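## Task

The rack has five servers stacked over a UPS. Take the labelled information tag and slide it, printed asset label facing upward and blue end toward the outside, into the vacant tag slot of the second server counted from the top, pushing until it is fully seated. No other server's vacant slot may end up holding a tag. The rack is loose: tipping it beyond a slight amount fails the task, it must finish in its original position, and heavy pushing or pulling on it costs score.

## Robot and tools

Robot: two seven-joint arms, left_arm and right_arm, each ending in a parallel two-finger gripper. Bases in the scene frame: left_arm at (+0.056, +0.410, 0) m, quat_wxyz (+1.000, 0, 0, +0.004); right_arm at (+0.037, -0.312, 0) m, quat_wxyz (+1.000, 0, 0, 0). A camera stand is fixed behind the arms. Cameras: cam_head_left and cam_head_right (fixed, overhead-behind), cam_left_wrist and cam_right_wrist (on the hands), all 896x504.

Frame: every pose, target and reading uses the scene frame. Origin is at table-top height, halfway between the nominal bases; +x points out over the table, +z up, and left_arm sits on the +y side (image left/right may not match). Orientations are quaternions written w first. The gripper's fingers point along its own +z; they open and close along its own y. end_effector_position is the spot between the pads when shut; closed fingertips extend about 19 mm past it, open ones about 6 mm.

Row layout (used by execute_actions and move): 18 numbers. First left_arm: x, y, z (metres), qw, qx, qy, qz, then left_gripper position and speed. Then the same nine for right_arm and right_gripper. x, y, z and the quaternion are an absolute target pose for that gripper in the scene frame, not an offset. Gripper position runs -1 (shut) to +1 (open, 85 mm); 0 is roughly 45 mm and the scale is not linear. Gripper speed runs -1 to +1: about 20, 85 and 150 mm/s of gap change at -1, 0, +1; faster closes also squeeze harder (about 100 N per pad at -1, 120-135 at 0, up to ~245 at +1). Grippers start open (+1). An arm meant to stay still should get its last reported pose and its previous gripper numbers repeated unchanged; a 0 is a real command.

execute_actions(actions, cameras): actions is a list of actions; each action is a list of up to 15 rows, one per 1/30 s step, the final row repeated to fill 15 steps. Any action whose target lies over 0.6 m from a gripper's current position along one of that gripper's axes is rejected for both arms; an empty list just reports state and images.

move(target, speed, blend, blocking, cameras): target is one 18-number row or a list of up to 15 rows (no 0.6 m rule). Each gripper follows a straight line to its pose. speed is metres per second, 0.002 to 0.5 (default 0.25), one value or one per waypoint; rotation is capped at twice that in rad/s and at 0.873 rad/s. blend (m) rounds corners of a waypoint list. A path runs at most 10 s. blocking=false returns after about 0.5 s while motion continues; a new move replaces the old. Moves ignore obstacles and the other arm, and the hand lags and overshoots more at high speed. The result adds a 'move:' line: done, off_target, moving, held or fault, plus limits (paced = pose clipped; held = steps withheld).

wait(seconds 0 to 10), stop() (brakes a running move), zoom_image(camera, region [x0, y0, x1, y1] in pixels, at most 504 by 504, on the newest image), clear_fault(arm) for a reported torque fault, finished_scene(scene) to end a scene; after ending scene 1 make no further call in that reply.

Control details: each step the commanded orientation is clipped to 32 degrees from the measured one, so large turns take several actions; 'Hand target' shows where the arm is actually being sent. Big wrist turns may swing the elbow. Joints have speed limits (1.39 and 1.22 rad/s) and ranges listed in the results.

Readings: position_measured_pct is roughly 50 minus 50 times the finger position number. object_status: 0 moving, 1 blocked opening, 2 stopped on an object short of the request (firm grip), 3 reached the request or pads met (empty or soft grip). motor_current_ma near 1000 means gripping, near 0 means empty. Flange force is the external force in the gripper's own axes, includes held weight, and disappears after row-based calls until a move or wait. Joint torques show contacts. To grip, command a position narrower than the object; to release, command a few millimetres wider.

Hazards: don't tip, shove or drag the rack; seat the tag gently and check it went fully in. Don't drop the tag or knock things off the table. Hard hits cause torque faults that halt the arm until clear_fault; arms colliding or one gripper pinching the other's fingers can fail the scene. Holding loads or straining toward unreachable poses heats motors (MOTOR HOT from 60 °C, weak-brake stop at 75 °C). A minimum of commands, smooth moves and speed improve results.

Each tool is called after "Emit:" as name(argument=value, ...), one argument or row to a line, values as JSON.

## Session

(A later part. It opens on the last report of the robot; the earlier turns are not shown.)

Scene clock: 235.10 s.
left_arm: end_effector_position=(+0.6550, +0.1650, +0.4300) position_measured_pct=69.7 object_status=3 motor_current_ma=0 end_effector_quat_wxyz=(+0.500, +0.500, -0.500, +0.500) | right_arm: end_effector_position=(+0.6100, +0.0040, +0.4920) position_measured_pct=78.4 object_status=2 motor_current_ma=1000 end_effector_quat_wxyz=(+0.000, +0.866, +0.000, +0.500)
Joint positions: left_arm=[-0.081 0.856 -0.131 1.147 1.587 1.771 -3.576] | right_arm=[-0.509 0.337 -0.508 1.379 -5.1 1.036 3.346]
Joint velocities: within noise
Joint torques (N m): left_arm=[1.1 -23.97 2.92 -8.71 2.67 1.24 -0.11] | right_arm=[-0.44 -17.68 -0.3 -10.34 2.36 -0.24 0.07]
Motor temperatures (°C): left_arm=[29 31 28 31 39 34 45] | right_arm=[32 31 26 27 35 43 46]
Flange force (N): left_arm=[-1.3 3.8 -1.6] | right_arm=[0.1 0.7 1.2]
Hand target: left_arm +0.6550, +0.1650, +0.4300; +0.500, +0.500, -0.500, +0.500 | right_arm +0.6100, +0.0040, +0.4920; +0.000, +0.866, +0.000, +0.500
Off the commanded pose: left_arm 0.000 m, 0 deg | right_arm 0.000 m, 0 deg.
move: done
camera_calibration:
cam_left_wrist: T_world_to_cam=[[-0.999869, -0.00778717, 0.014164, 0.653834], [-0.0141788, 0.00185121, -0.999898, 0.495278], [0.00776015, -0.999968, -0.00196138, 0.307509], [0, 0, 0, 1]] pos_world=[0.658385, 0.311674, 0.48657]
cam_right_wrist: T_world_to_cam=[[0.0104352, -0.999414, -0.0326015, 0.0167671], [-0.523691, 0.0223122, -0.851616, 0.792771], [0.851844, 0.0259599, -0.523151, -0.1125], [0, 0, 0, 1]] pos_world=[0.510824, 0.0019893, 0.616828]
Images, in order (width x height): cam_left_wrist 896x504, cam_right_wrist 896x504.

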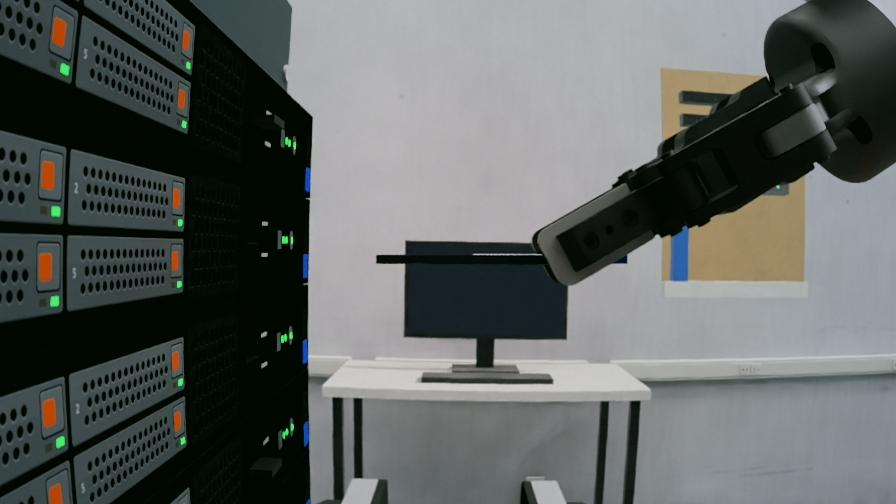

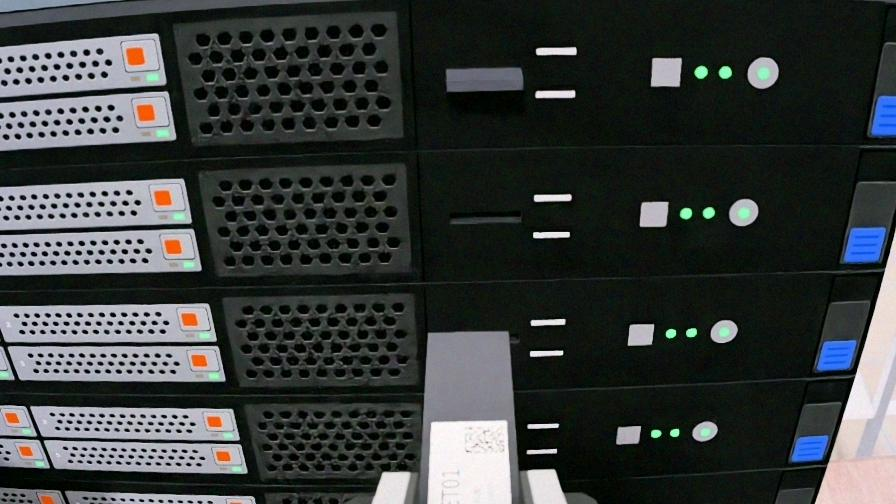

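Emit:
move(
  target=[0.655,0.165,0.43,0.5,0.5,-0.5,0.5,-0.4,0,0.646,-0.0016,0.4965,0,0.8636,0,0.5041,-0.7,-1],
  speed=0.08,
  cameras=["cam_right_wrist","cam_left_wrist"],
)

Emit:
zoom_image(
  camera="cam_right_wrist",
  region=[390, 170, 610, 350],
)

Emit:
zoom_image(
  camera="cam_left_wrist",
  region=[230, 210, 350, 280],
)

Emit:
zoom_image(
  camera="cam_left_wrist",
  region=[240, 190, 560, 310],
)

Scene clock: 340.43 s.
left_arm: end_effector_position=(+0.6550, +0.1650, +0.4300) position_measured_pct=69.7 object_status=3 motor_current_ma=0 end_effector_quat_wxyz=(+0.500, +0.500, -0.500, +0.500) | right_arm: end_effector_position=(+0.6460, -0.0017, +0.4965) position_measured_pct=78.4 object_status=2 motor_current_ma=1000 end_effector_quat_wxyz=(+0.000, +0.864, +0.000, +0.504)
Joint positions: left_arm=[-0.081 0.856 -0.131 1.147 1.587 1.771 -3.576] | right_arm=[-0.474 0.386 -0.496 1.302 -5.101 1.001 3.407]
Joint velocities: within noise
Joint torques (N m): left_arm=[1.08 -23.99 2.91 -8.72 2.66 1.2 -0.11] | right_arm=[-0.44 -18.86 -0.39 -10.37 2.36 -0.44 0.09]
Motor temperatures (°C): left_arm=[29 32 28 31 39 34 45] | right_arm=[32 31 26 27 35 43 46]
Flange force (N): left_arm=[-1.3 3.8 -1.6] | right_arm=[0.6 0.4 1.3]
Hand target: left_arm +0.6550, +0.1650, +0.4300; +0.500, +0.500, -0.500, +0.500 | right_arm +0.6460, -0.0016, +0.4965; +0.000, +0.864, +0.000, +0.504
Off the commanded pose: left_arm 0.000 m, 0 deg | right_arm 0.000 m, 0 deg.
move: done
camera_calibration:
cam_left_wrist: T_world_to_cam=[[-0.999869, -0.00778717, 0.014164, 0.653834], [-0.0141788, 0.00185121, -0.999898, 0.495278], [0.00776015, -0.999968, -0.00196138, 0.307509], [0, 0, 0, 1]] pos_world=[0.658385, 0.311674, 0.48657]
cam_right_wrist: T_world_to_cam=[[0.010607, -0.999414, -0.0325388, 0.0106913], [-0.515529, 0.0224169, -0.856579, 0.812861], [0.856807, 0.0258604, -0.514989, -0.147942], [0, 0, 0, 1]] pos_world=[0.545698, -0.00371096, 0.620439]
Images, in order (width x height): cam_left_wrist 896x504, cam_right_wrist 896x504.

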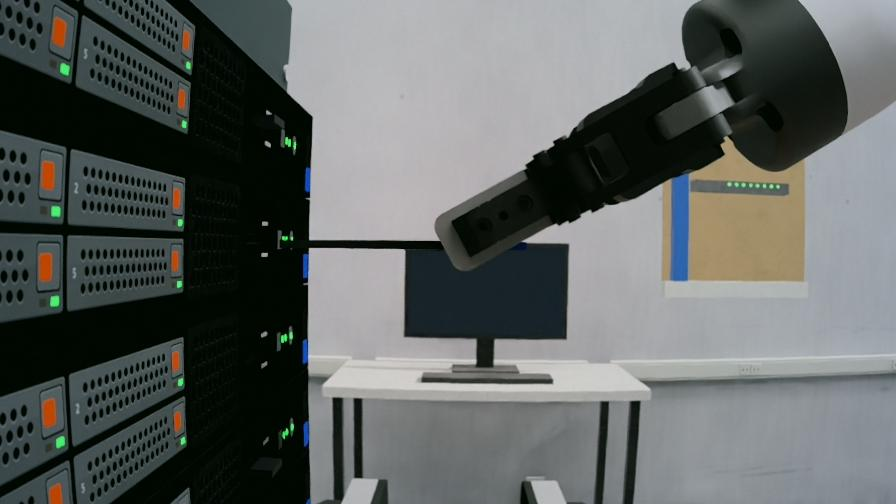

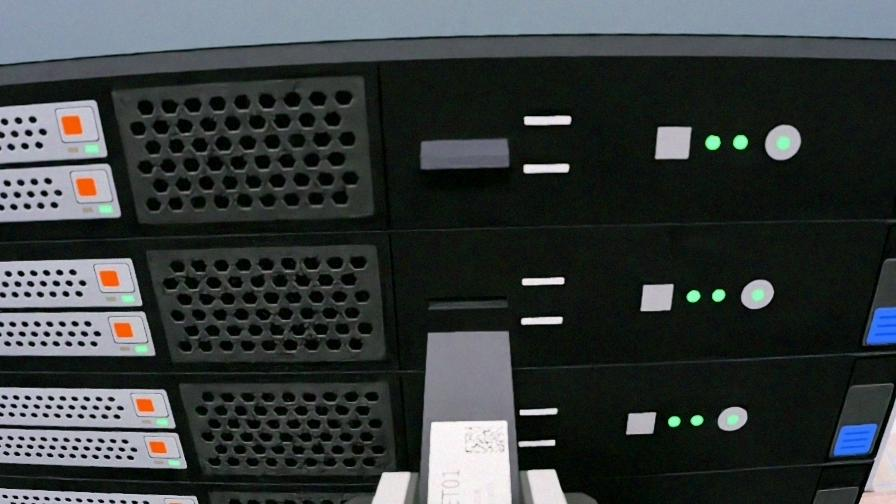

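Scaled by 2.291 from the camera's 896x504 image, which has a finer 1280x720 frame.

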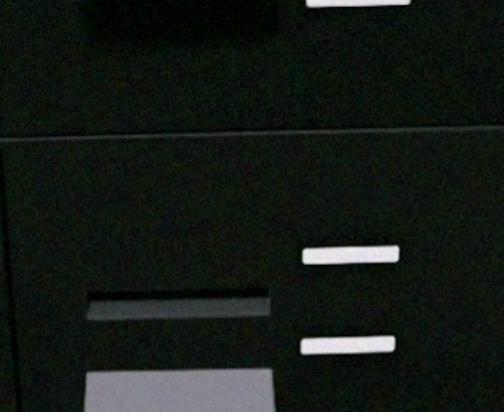

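Scaled by 4.200 from the camera's 896x504 image, which has a finer 1280x720 frame.

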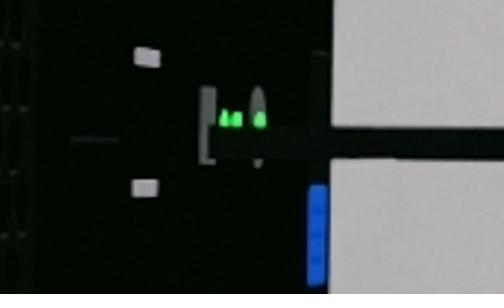

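Scaled by 1.575 from the camera's 896x504 image, which has a finer 1280x720 frame.

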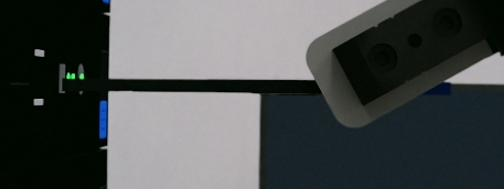

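Emit:
zoom_image(
  camera="cam_left_wrist",
  region=[300, 225, 370, 265],
)

Emit:
zoom_image(
  camera="cam_left_wrist",
  region=[370, 225, 440, 265],
)

Emit:
zoom_image(
  camera="cam_left_wrist",
  region=[480, 225, 550, 265],
)

Scaled by 7.200 from the camera's 896x504 image, which has a finer 1280x720 frame.

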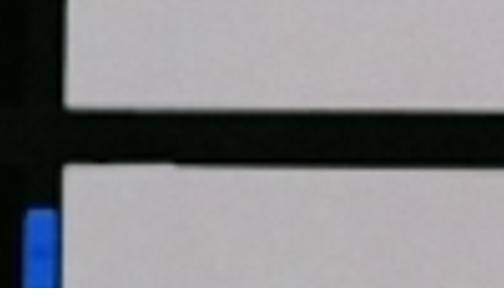

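Scaled by 7.200 from the camera's 896x504 image, which has a finer 1280x720 frame.

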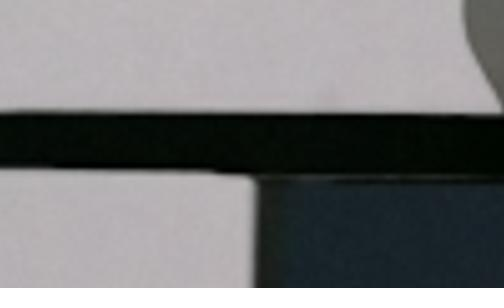

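Scaled by 7.200 from the camera's 896x504 image, which has a finer 1280x720 frame.

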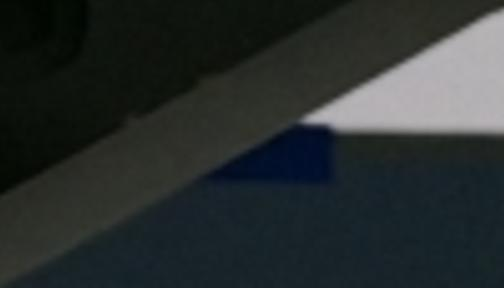

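Emit:
move(
  target=[0.655,0.165,0.43,0.5,0.5,-0.5,0.5,-0.4,0,0.6533,-0.0017,0.4965,0,0.8636,0,0.5041,-0.7,-1],
  speed=0.05,
  cameras=["cam_right_wrist","cam_left_wrist"],
)

Emit:
zoom_image(
  camera="cam_right_wrist",
  region=[410, 280, 530, 360],
)

Emit:
zoom_image(
  camera="cam_left_wrist",
  region=[230, 220, 320, 265],
)

Scene clock: 375.50 s.
left_arm: end_effector_position=(+0.6550, +0.1650, +0.4300) position_measured_pct=69.7 object_status=3 motor_current_ma=0 end_effector_quat_wxyz=(+0.500, +0.500, -0.500, +0.500) | right_arm: end_effector_position=(+0.6533, -0.0017, +0.4965) position_measured_pct=78.4 object_status=2 motor_current_ma=1000 end_effector_quat_wxyz=(+0.000, +0.864, +0.000, +0.504)
Joint positions: left_arm=[-0.081 0.856 -0.131 1.147 1.587 1.771 -3.576] | right_arm=[-0.469 0.399 -0.494 1.283 -5.102 0.997 3.42]
Joint velocities: within noise
Joint torques (N m): left_arm=[1.08 -23.97 2.96 -8.74 2.67 1.23 -0.12] | right_arm=[-0.41 -18.99 -0.41 -10.28 2.32 -0.48 0.09]
Motor temperatures (°C): left_arm=[29 32 28 31 39 34 45] | right_arm=[32 32 26 27 35 43 46]
Flange force (N): left_arm=[-1.3 3.9 -1.6] | right_arm=[0.9 0.4 1.2]
Hand target: left_arm +0.6550, +0.1650, +0.4300; +0.500, +0.500, -0.500, +0.500 | right_arm +0.6533, -0.0017, +0.4965; +0.000, +0.864, +0.000, +0.504
Off the commanded pose: left_arm 0.000 m, 0 deg | right_arm 0.000 m, 0 deg.
move: done
camera_calibration:
cam_left_wrist: T_world_to_cam=[[-0.999869, -0.00778717, 0.014164, 0.653834], [-0.0141788, 0.00185121, -0.999898, 0.495278], [0.00776015, -0.999968, -0.00196138, 0.307509], [0, 0, 0, 1]] pos_world=[0.658385, 0.311674, 0.48657]
cam_right_wrist: T_world_to_cam=[[0.0106932, -0.999412, -0.0325894, 0.0105976], [-0.515531, 0.0224159, -0.856578, 0.816625], [0.856804, 0.0259604, -0.514988, -0.154196], [0, 0, 0, 1]] pos_world=[0.552998, -0.003711, 0.620439]
Images, in order (width x height): cam_left_wrist 896x504, cam_right_wrist 896x504.

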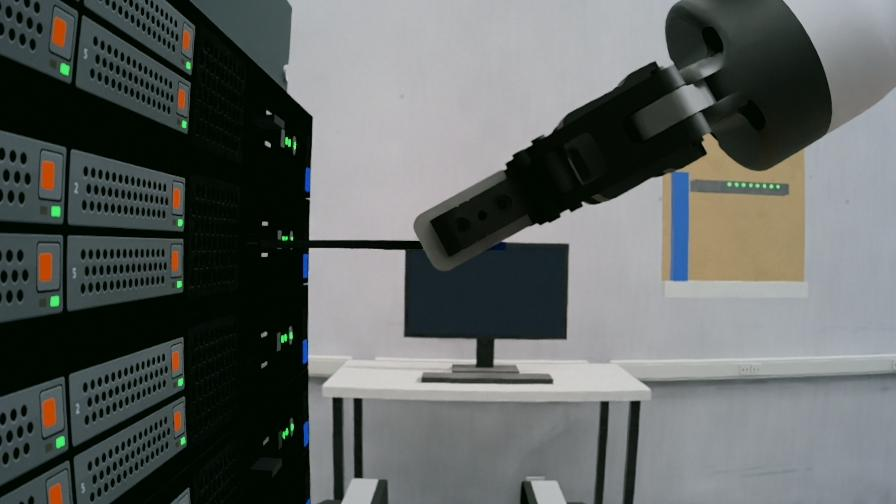

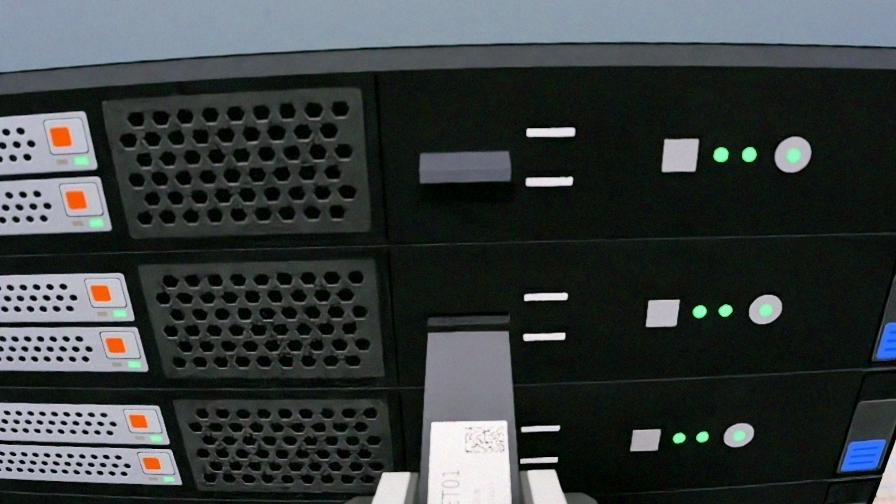

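Scaled by 4.200 from the camera's 896x504 image, which has a finer 1280x720 frame.

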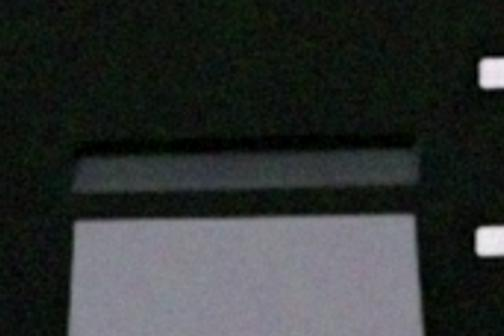

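Scaled by 5.600 from the camera's 896x504 image, which has a finer 1280x720 frame.

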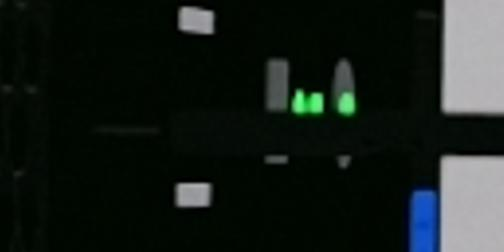

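Emit:
move(
  target=[0.655,0.165,0.43,0.5,0.5,-0.5,0.5,-0.4,0,0.6613,-0.0017,0.4965,0,0.8636,0,0.5041,-0.7,-1],
  speed=0.015,
  cameras=["cam_right_wrist","cam_left_wrist"],
)

Scene clock: 385.30 s.
left_arm: end_effector_position=(+0.6550, +0.1650, +0.4300) position_measured_pct=69.7 object_status=3 motor_current_ma=0 end_effector_quat_wxyz=(+0.500, +0.500, -0.500, +0.500) | right_arm: end_effector_position=(+0.6612, -0.0016, +0.4965) position_measured_pct=78.4 object_status=2 motor_current_ma=1000 end_effector_quat_wxyz=(+0.000, +0.864, +0.000, +0.504)
Joint positions: left_arm=[-0.081 0.856 -0.131 1.147 1.587 1.771 -3.576] | right_arm=[-0.464 0.414 -0.493 1.261 -5.103 0.993 3.434]
Joint velocities: within noise
Joint torques (N m): left_arm=[1.1 -23.96 2.96 -8.67 2.69 1.21 -0.12] | right_arm=[8.67 -8.69 7.07 -17.82 7.9 -6.12 0.2]
Motor temperatures (°C): left_arm=[29 32 28 31 39 34 45] | right_arm=[32 32 26 27 35 43 46]
Flange force (N): left_arm=[-1.2 3.6 -1.7] | right_arm=[-21.9 9.4 -42.7]
Hand target: left_arm +0.6550, +0.1650, +0.4300; +0.500, +0.500, -0.500, +0.500 | right_arm +0.6613, -0.0017, +0.4965; +0.000, +0.864, +0.000, +0.504
Off the commanded pose: left_arm 0.000 m, 0 deg | right_arm 0.000 m, 0 deg.
move: done
camera_calibration:
cam_left_wrist: T_world_to_cam=[[-0.999869, -0.00778717, 0.014164, 0.653834], [-0.0141788, 0.00185121, -0.999898, 0.495278], [0.00776015, -0.999968, -0.00196138, 0.307509], [0, 0, 0, 1]] pos_world=[0.658385, 0.311674, 0.48657]
cam_right_wrist: T_world_to_cam=[[0.0109474, -0.999404, -0.032744, 0.0105663], [-0.515654, 0.0224137, -0.856504, 0.820719], [0.856727, 0.026261, -0.515101, -0.160854], [0, 0, 0, 1]] pos_world=[0.560899, -0.00361114, 0.620439]
Images, in order (width x height): cam_left_wrist 896x504, cam_right_wrist 896x504.

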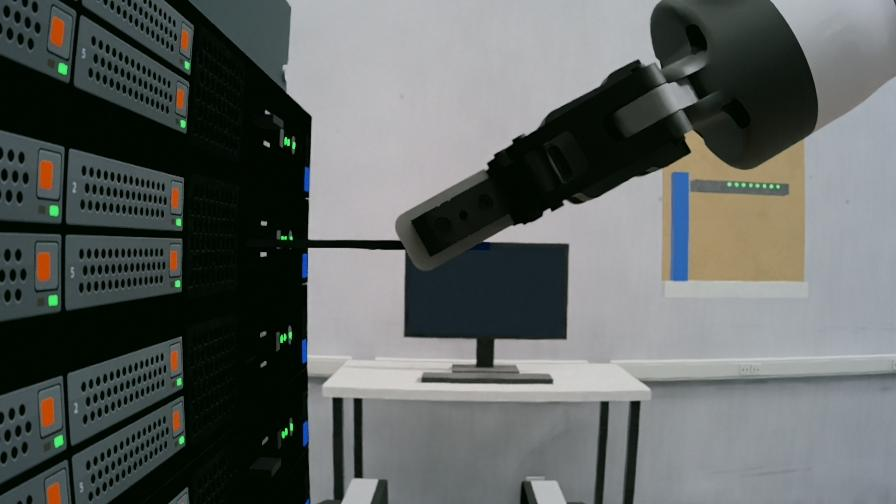

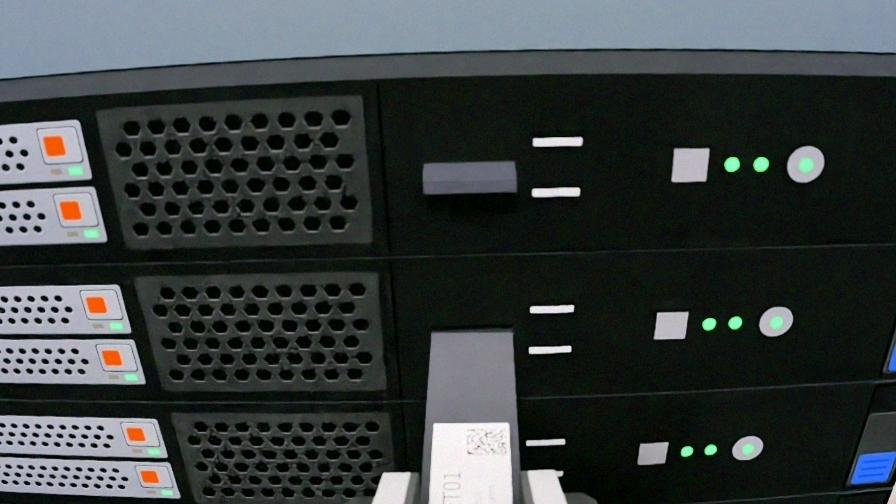

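Emit:
move(
  target=[0.655,0.165,0.43,0.5,0.5,-0.5,0.5,-0.4,0,0.6585,-0.0017,0.4965,0,0.8636,0,0.5041,-0.7,-1],
  speed=0.03,
  cameras=["cam_right_wrist","cam_left_wrist"],
)

Emit:
zoom_image(
  camera="cam_right_wrist",
  region=[410, 280, 530, 360],
)

Emit:
zoom_image(
  camera="cam_left_wrist",
  region=[230, 220, 320, 265],
)

Scene clock: 397.93 s.
left_arm: end_effector_position=(+0.6550, +0.1650, +0.4300) position_measured_pct=69.7 object_status=3 motor_current_ma=0 end_effector_quat_wxyz=(+0.500, +0.500, -0.500, +0.500) | right_arm: end_effector_position=(+0.6585, -0.0017, +0.4965) position_measured_pct=78.4 object_status=2 motor_current_ma=1000 end_effector_quat_wxyz=(+0.000, +0.864, +0.000, +0.504)
Joint positions: left_arm=[-0.081 0.856 -0.131 1.147 1.587 1.771 -3.576] | right_arm=[-0.466 0.409 -0.493 1.268 -5.103 0.994 3.429]
Joint velocities: within noise
Joint torques (N m): left_arm=[1.1 -23.98 2.94 -8.72 2.71 1.22 -0.1] | right_arm=[-0.4 -19.3 -0.25 -10.37 2.3 -0.46 0.06]
Motor temperatures (°C): left_arm=[29 32 28 31 39 34 45] | right_arm=[32 31 26 27 36 43 46]
Flange force (N): left_arm=[-1.4 3.9 -1.6] | right_arm=[0.7 0.5 1.2]
Hand target: left_arm +0.6550, +0.1650, +0.4300; +0.500, +0.500, -0.500, +0.500 | right_arm +0.6585, -0.0017, +0.4965; +0.000, +0.864, +0.000, +0.504
Off the commanded pose: left_arm 0.000 m, 0 deg | right_arm 0.000 m, 0 deg.
move: done
camera_calibration:
cam_left_wrist: T_world_to_cam=[[-0.999869, -0.00778717, 0.014164, 0.653834], [-0.0141788, 0.00185121, -0.999898, 0.495278], [0.00776015, -0.999968, -0.00196138, 0.307509], [0, 0, 0, 1]] pos_world=[0.658385, 0.311674, 0.48657]
cam_right_wrist: T_world_to_cam=[[0.0107472, -0.999414, -0.032504, 0.0104591], [-0.515456, 0.0223171, -0.856625, 0.819293], [0.856849, 0.0259607, -0.514914, -0.158722], [0, 0, 0, 1]] pos_world=[0.558198, -0.00371071, 0.620439]
Images, in order (width x height): cam_left_wrist 896x504, cam_right_wrist 896x504.

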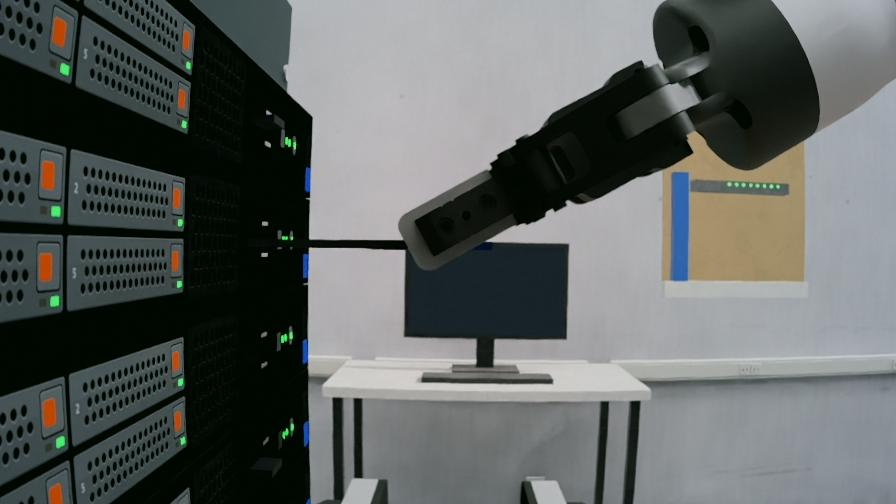

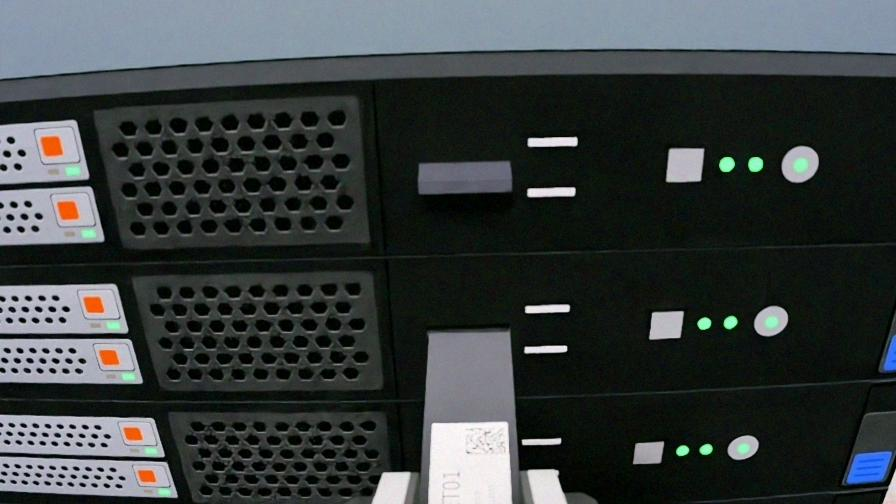

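Scaled by 4.200 from the camera's 896x504 image, which has a finer 1280x720 frame.

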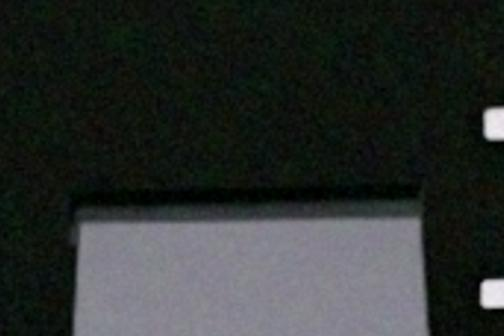

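Scaled by 5.600 from the camera's 896x504 image, which has a finer 1280x720 frame.

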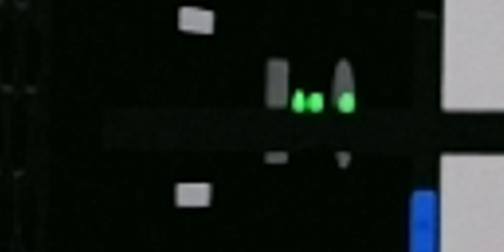

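Emit:
zoom_image(
  camera="cam_left_wrist",
  region=[390, 205, 530, 285],
)

Emit:
zoom_image(
  camera="cam_left_wrist",
  region=[236, 225, 316, 265],
)

Emit:
zoom_image(
  camera="cam_right_wrist",
  region=[415, 310, 525, 380],
)

Scaled by 3.600 from the camera's 896x504 image, which has a finer 1280x720 frame.

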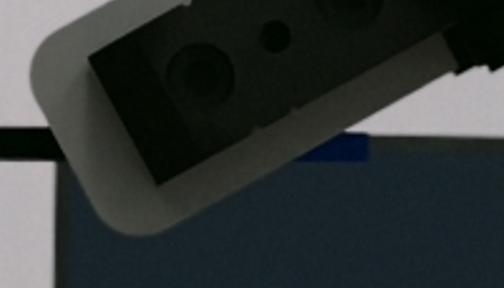

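Scaled by 6.300 from the camera's 896x504 image, which has a finer 1280x720 frame.

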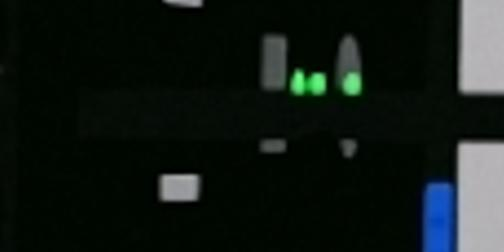

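Scaled by 4.582 from the camera's 896x504 image, which has a finer 1280x720 frame.

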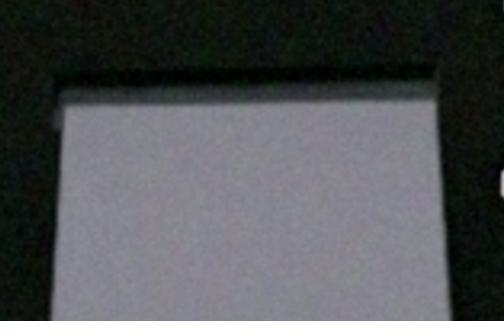

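Emit:
move(
  target=[
    [0.655,0.165,0.43,0.5,0.5,-0.5,0.5,-0.4,0,0.6555,-0.0017,0.4965,0,0.8636,0,0.5041,-0.7,-1],
    [0.655,0.165,0.43,0.5,0.5,-0.5,0.5,-0.4,0,0.6555,-0.0016,0.4981,0,0.8636,0,0.5041,-0.7,-1],
  ],
  speed=0.03,
  cameras=["cam_right_wrist","cam_left_wrist"],
)

Emit:
zoom_image(
  camera="cam_right_wrist",
  region=[410, 280, 530, 360],
)

Emit:
zoom_image(
  camera="cam_left_wrist",
  region=[230, 220, 320, 265],
)

Scene clock: 454.43 s.
left_arm: end_effector_position=(+0.6550, +0.1650, +0.4300) position_measured_pct=69.7 object_status=3 motor_current_ma=0 end_effector_quat_wxyz=(+0.500, +0.500, -0.500, +0.500) | right_arm: end_effector_position=(+0.6555, -0.0016, +0.4981) position_measured_pct=78.4 object_status=2 motor_current_ma=1000 end_effector_quat_wxyz=(+0.000, +0.864, +0.000, +0.504)
Joint positions: left_arm=[-0.081 0.856 -0.131 1.147 1.587 1.771 -3.576] | right_arm=[-0.468 0.403 -0.494 1.272 -5.105 0.998 3.429]
Joint velocities: within noise
Joint torques (N m): left_arm=[1.11 -24.02 2.88 -8.7 2.66 1.21 -0.11] | right_arm=[-0.42 -19.15 -0.36 -10.35 2.35 -0.53 0.08]
Motor temperatures (°C): left_arm=[29 32 28 31 39 34 45] | right_arm=[32 32 26 27 35 43 46]
Flange force (N): left_arm=[-1.3 3.6 -1.7] | right_arm=[0.8 0.4 1.2]
Hand target: left_arm +0.6550, +0.1650, +0.4300; +0.500, +0.500, -0.500, +0.500 | right_arm +0.6555, -0.0016, +0.4981; +0.000, +0.864, +0.000, +0.504
Off the commanded pose: left_arm 0.000 m, 0 deg | right_arm 0.000 m, 0 deg.
move: done
camera_calibration:
cam_left_wrist: T_world_to_cam=[[-0.999869, -0.00778717, 0.014164, 0.653834], [-0.0141788, 0.00185121, -0.999898, 0.495278], [0.00776015, -0.999968, -0.00196138, 0.307509], [0, 0, 0, 1]] pos_world=[0.658385, 0.311674, 0.48657]
cam_right_wrist: T_world_to_cam=[[0.01083, -0.999411, -0.032554, 0.0106285], [-0.515532, 0.0223151, -0.85658, 0.819129], [0.856802, 0.0260594, -0.514986, -0.155259], [0, 0, 0, 1]] pos_world=[0.555198, -0.00361075, 0.622039]
Images, in order (width x height): cam_left_wrist 896x504, cam_right_wrist 896x504.

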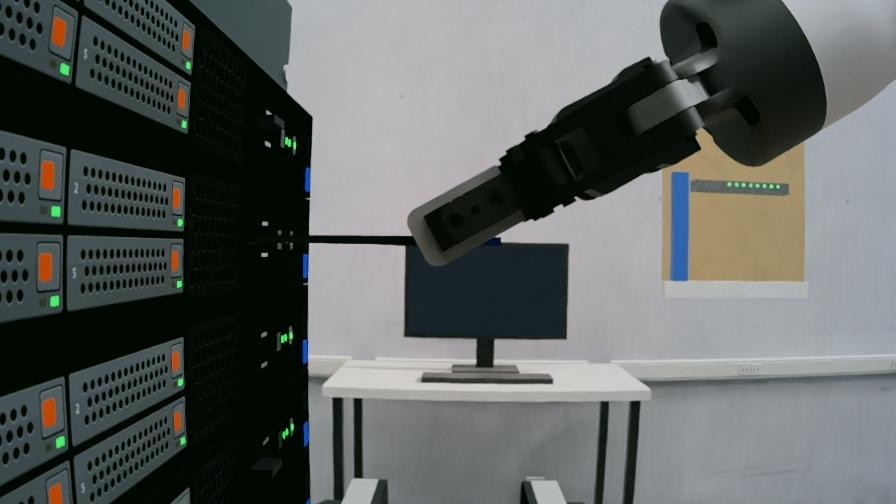

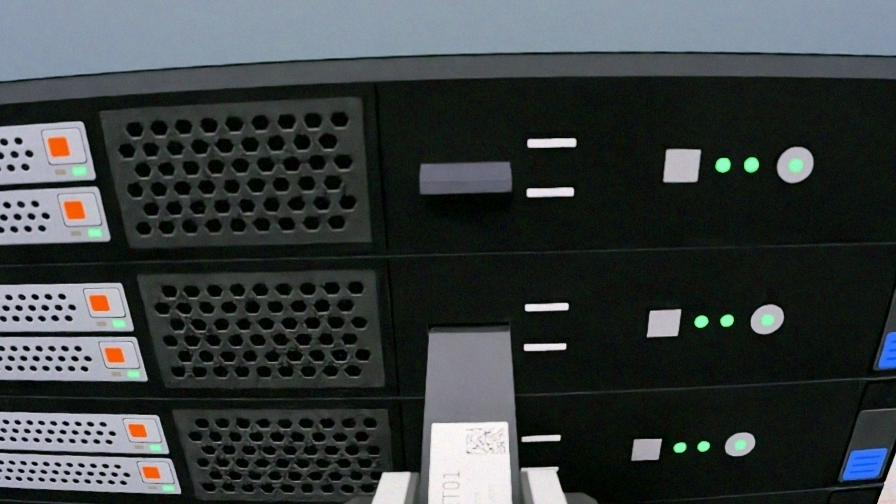

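Scaled by 4.200 from the camera's 896x504 image, which has a finer 1280x720 frame.

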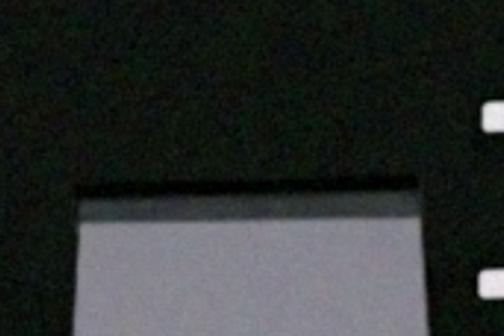

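Scaled by 5.600 from the camera's 896x504 image, which has a finer 1280x720 frame.

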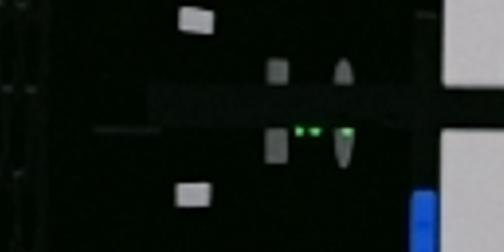

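Emit:
move(
  target=[0.655,0.165,0.43,0.5,0.5,-0.5,0.5,-0.4,0,0.6605,-0.0016,0.4981,0,0.8636,0,0.5041,-0.7,-1],
  speed=0.012,
  cameras=["cam_right_wrist","cam_left_wrist"],
)

Emit:
zoom_image(
  camera="cam_right_wrist",
  region=[410, 290, 530, 370],
)

Emit:
zoom_image(
  camera="cam_left_wrist",
  region=[230, 220, 320, 265],
)

Scene clock: 465.23 s.
left_arm: end_effector_position=(+0.6550, +0.1650, +0.4300) position_measured_pct=69.7 object_status=3 motor_current_ma=0 end_effector_quat_wxyz=(+0.500, +0.500, -0.500, +0.500) | right_arm: end_effector_position=(+0.6605, -0.0016, +0.4981) position_measured_pct=78.4 object_status=2 motor_current_ma=1000 end_effector_quat_wxyz=(+0.000, +0.864, +0.000, +0.504)
Joint positions: left_arm=[-0.081 0.856 -0.131 1.147 1.587 1.771 -3.576] | right_arm=[-0.465 0.413 -0.494 1.258 -5.105 0.996 3.438]
Joint velocities: within noise
Joint torques (N m): left_arm=[1.08 -24.02 2.95 -8.68 2.69 1.23 -0.11] | right_arm=[-0.43 -19.11 -0.44 -10.19 2.24 -0.51 0.04]
Motor temperatures (°C): left_arm=[29 32 28 31 39 34 45] | right_arm=[32 32 26 27 35 43 46]
Flange force (N): left_arm=[-1.3 3.5 -1.6] | right_arm=[1.2 0.4 1.1]
Hand target: left_arm +0.6550, +0.1650, +0.4300; +0.500, +0.500, -0.500, +0.500 | right_arm +0.6605, -0.0016, +0.4981; +0.000, +0.864, +0.000, +0.504
Off the commanded pose: left_arm 0.000 m, 0 deg | right_arm 0.000 m, 0 deg.
move: done
camera_calibration:
cam_left_wrist: T_world_to_cam=[[-0.999869, -0.00778717, 0.014164, 0.653834], [-0.0141788, 0.00185121, -0.999898, 0.495278], [0.00776015, -0.999968, -0.00196138, 0.307509], [0, 0, 0, 1]] pos_world=[0.658385, 0.311674, 0.48657]
cam_right_wrist: T_world_to_cam=[[0.0107439, -0.999414, -0.0325033, 0.0105911], [-0.51553, 0.022316, -0.856581, 0.821706], [0.856804, 0.0259594, -0.514988, -0.159544], [0, 0, 0, 1]] pos_world=[0.560198, -0.00361071, 0.622039]
Images, in order (width x height): cam_left_wrist 896x504, cam_right_wrist 896x504.

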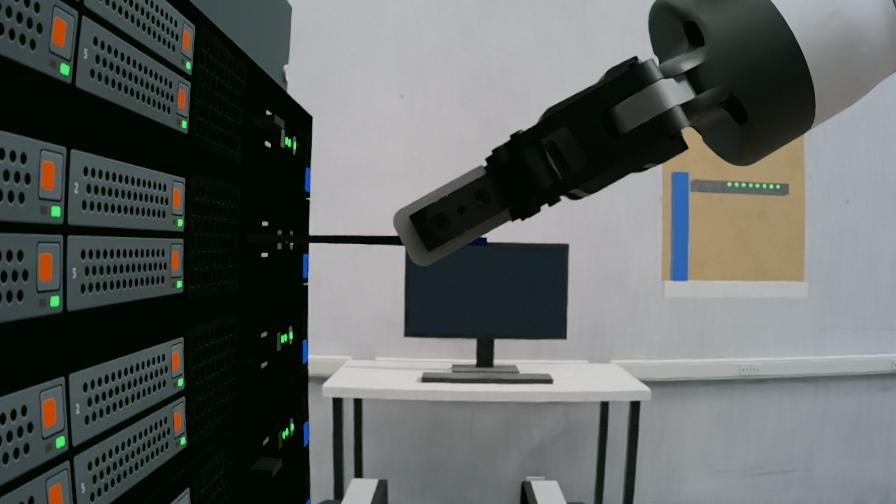

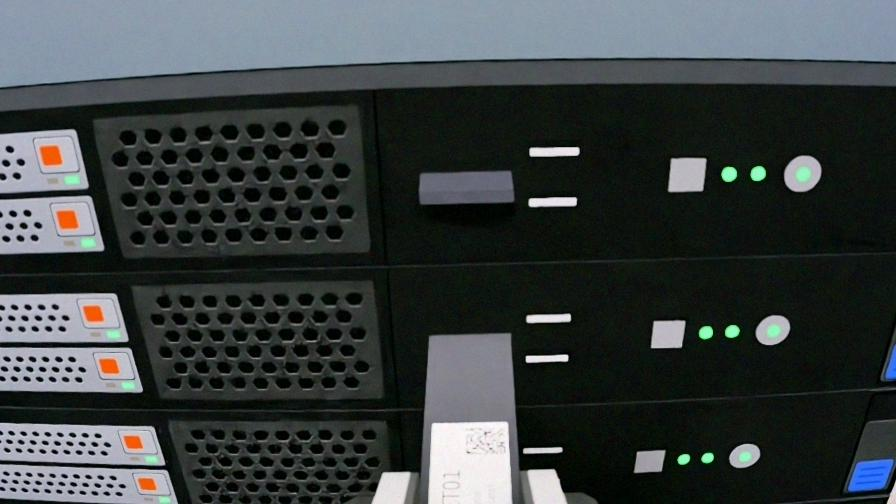

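Scaled by 4.200 from the camera's 896x504 image, which has a finer 1280x720 frame.

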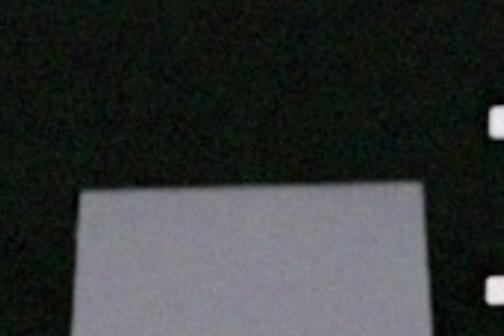

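Scaled by 5.600 from the camera's 896x504 image, which has a finer 1280x720 frame.

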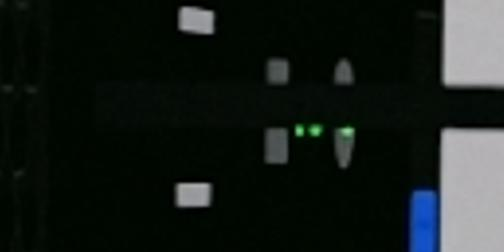

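Emit:
move(
  target=[0.655,0.165,0.43,0.5,0.5,-0.5,0.5,-0.4,0,0.6705,-0.0016,0.4981,0,0.8636,0,0.5041,-0.7,-1],
  speed=0.02,
  cameras=[],
)

Scene clock: 472.87 s.
left_arm: end_effector_position=(+0.6550, +0.1650, +0.4300) position_measured_pct=69.7 object_status=3 motor_current_ma=0 end_effector_quat_wxyz=(+0.500, +0.500, -0.500, +0.500) | right_arm: end_effector_position=(+0.6705, -0.0016, +0.4981) position_measured_pct=78.4 object_status=2 motor_current_ma=1000 end_effector_quat_wxyz=(+0.000, +0.864, +0.000, +0.504)
Joint positions: left_arm=[-0.081 0.856 -0.131 1.147 1.587 1.771 -3.576] | right_arm=[-0.459 0.431 -0.492 1.23 -5.107 0.992 3.457]
Joint velocities: within noise
Joint torques (N m): left_arm=[1.07 -23.98 2.92 -8.74 2.66 1.2 -0.12] | right_arm=[-0.49 -19.44 -0.5 -10.15 2.24 -0.56 0.07]
Motor temperatures (°C): left_arm=[29 32 28 31 39 34 45] | right_arm=[32 32 26 27 35 43 46]
Flange force (N): left_arm=[-1.3 3.9 -1.6] | right_arm=[1.3 0.5 1.1]
Hand target: left_arm +0.6550, +0.1650, +0.4300; +0.500, +0.500, -0.500, +0.500 | right_arm +0.6705, -0.0016, +0.4981; +0.000, +0.864, +0.000, +0.504
Off the commanded pose: left_arm 0.000 m, 0 deg | right_arm 0.000 m, 0 deg.
move: done
No camera images: "cameras" was empty.

Emit:
move(
  target=[0.655,0.165,0.43,0.5,0.5,-0.5,0.5,-0.4,0,0.6855,-0.0016,0.4981,0,0.8636,0,0.5041,-0.7,-1],
  speed=0.025,
  cameras=["cam_left_wrist","cam_right_wrist"],
)

Emit:
zoom_image(
  camera="cam_right_wrist",
  region=[410, 310, 530, 390],
)

Emit:
zoom_image(
  camera="cam_left_wrist",
  region=[230, 205, 370, 275],
)

Scene clock: 479.80 s.
left_arm: end_effector_position=(+0.6550, +0.1650, +0.4300) position_measured_pct=69.7 object_status=3 motor_current_ma=0 end_effector_quat_wxyz=(+0.500, +0.500, -0.500, +0.500) | right_arm: end_effector_position=(+0.6855, -0.0016, +0.4981) position_measured_pct=78.4 object_status=2 motor_current_ma=1000 end_effector_quat_wxyz=(+0.000, +0.864, +0.000, +0.504)
Joint positions: left_arm=[-0.081 0.856 -0.131 1.147 1.587 1.771 -3.576] | right_arm=[-0.451 0.461 -0.49 1.185 -5.111 0.986 3.486]
Joint velocities: within noise
Joint torques (N m): left_arm=[1.08 -23.96 2.9 -8.69 2.7 1.22 -0.12] | right_arm=[-0.23 -18.87 -0.38 -9.82 2.04 -0.73 0.07]
Motor temperatures (°C): left_arm=[29 32 28 31 39 34 45] | right_arm=[32 32 26 27 35 43 46]
Flange force (N): left_arm=[-1.3 3.7 -1.6] | right_arm=[1.6 0.7 -0.7]
Hand target: left_arm +0.6550, +0.1650, +0.4300; +0.500, +0.500, -0.500, +0.500 | right_arm +0.6855, -0.0016, +0.4981; +0.000, +0.864, +0.000, +0.504
Off the commanded pose: left_arm 0.000 m, 0 deg | right_arm 0.000 m, 0 deg.
move: done
camera_calibration:
cam_left_wrist: T_world_to_cam=[[-0.999869, -0.00778717, 0.014164, 0.653834], [-0.0141788, 0.00185121, -0.999898, 0.495278], [0.00776015, -0.999968, -0.00196138, 0.307509], [0, 0, 0, 1]] pos_world=[0.658385, 0.311674, 0.48657]
cam_right_wrist: T_world_to_cam=[[0.0107439, -0.999414, -0.0325033, 0.0103225], [-0.51553, 0.022316, -0.856581, 0.834594], [0.856804, 0.0259594, -0.514988, -0.180964], [0, 0, 0, 1]] pos_world=[0.585198, -0.00361071, 0.622039]
Images, in order (width x height): cam_left_wrist 896x504, cam_right_wrist 896x504.

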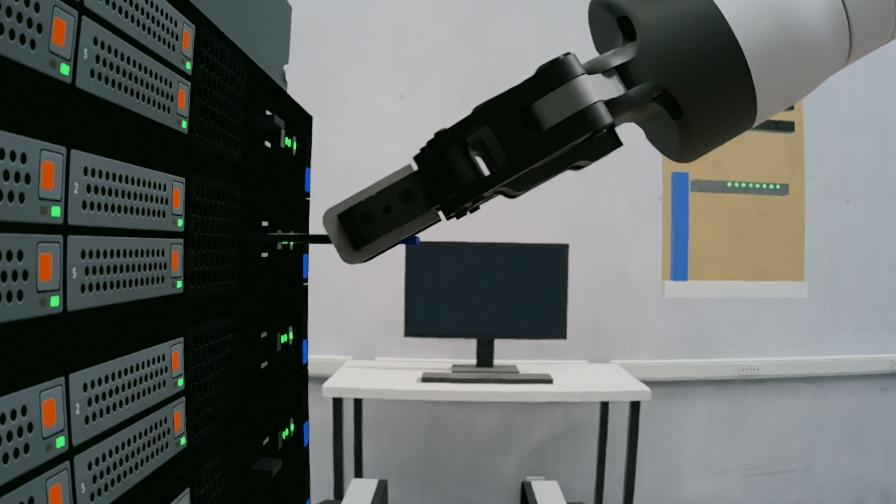

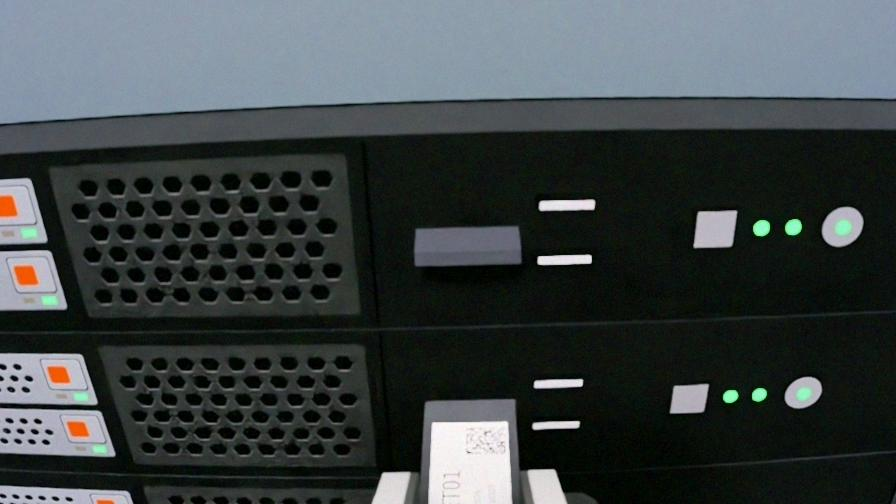

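Scaled by 4.200 from the camera's 896x504 image, which has a finer 1280x720 frame.

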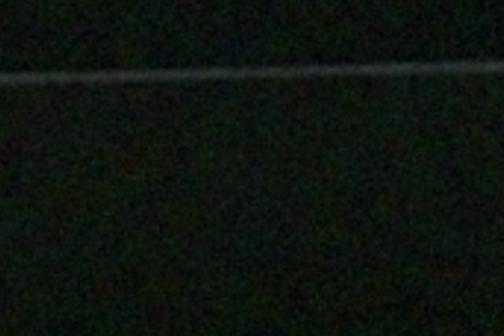

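Scaled by 3.600 from the camera's 896x504 image, which has a finer 1280x720 frame.

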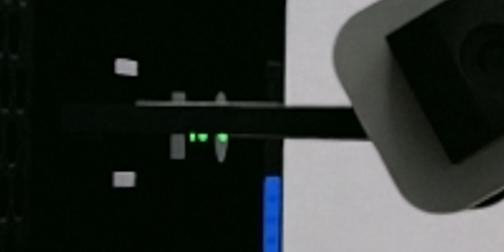

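Emit:
move(
  target=[0.655,0.165,0.43,0.5,0.5,-0.5,0.5,-0.4,0,0.7045,-0.0016,0.4981,0,0.8636,0,0.5041,-0.7,-1],
  speed=0.025,
  cameras=["cam_left_wrist","cam_right_wrist"],
)

Scene clock: 488.63 s.
left_arm: end_effector_position=(+0.6550, +0.1650, +0.4300) position_measured_pct=69.7 object_status=3 motor_current_ma=0 end_effector_quat_wxyz=(+0.500, +0.500, -0.500, +0.500) | right_arm: end_effector_position=(+0.7045, -0.0016, +0.4981) position_measured_pct=78.4 object_status=2 motor_current_ma=1000 end_effector_quat_wxyz=(+0.000, +0.864, +0.000, +0.504)
Joint positions: left_arm=[-0.081 0.856 -0.131 1.147 1.587 1.771 -3.576] | right_arm=[-0.442 0.499 -0.489 1.124 -5.117 0.982 3.526]
Joint velocities: within noise
Joint torques (N m): left_arm=[1.1 -23.96 2.93 -8.68 2.67 1.21 -0.11] | right_arm=[-0.25 -18.93 -0.39 -9.37 1.76 -0.64 0.12]
Motor temperatures (°C): left_arm=[29 32 28 31 39 34 45] | right_arm=[32 32 26 27 35 43 46]
Flange force (N): left_arm=[-1.3 3.7 -1.7] | right_arm=[2.1 0.8 -1.0]
Hand target: left_arm +0.6550, +0.1650, +0.4300; +0.500, +0.500, -0.500, +0.500 | right_arm +0.7045, -0.0016, +0.4981; +0.000, +0.864, +0.000, +0.504
Off the commanded pose: left_arm 0.000 m, 0 deg | right_arm 0.000 m, 0 deg.
move: done
camera_calibration:
cam_left_wrist: T_world_to_cam=[[-0.999869, -0.00778717, 0.014164, 0.653834], [-0.0141788, 0.00185121, -0.999898, 0.495278], [0.00776015, -0.999968, -0.00196138, 0.307509], [0, 0, 0, 1]] pos_world=[0.658385, 0.311674, 0.48657]
cam_right_wrist: T_world_to_cam=[[0.0107793, -0.999409, -0.0326401, 0.0101817], [-0.515533, 0.0224149, -0.856577, 0.844389], [0.856802, 0.0260603, -0.514986, -0.197243], [0, 0, 0, 1]] pos_world=[0.604198, -0.00361105, 0.622039]
Images, in order (width x height): cam_left_wrist 896x504, cam_right_wrist 896x504.

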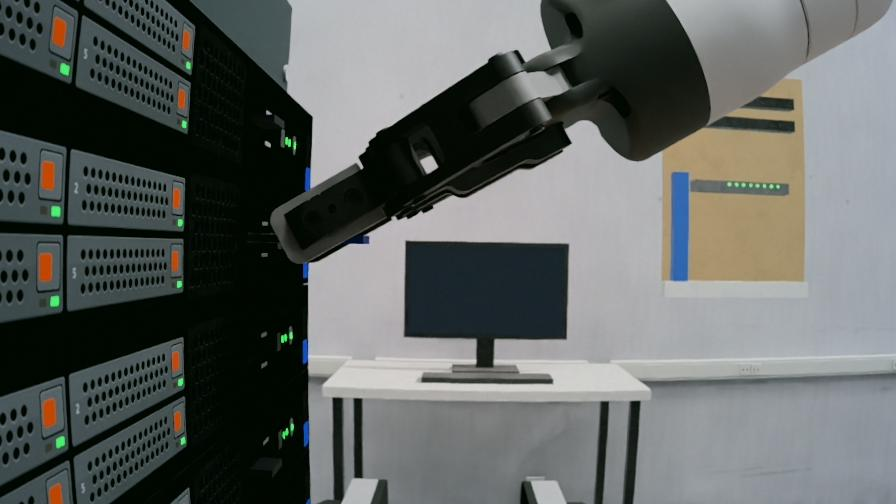

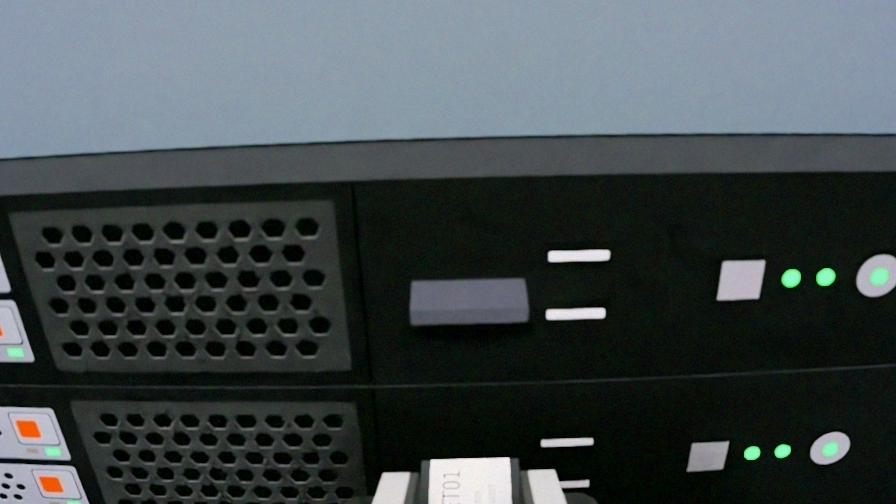

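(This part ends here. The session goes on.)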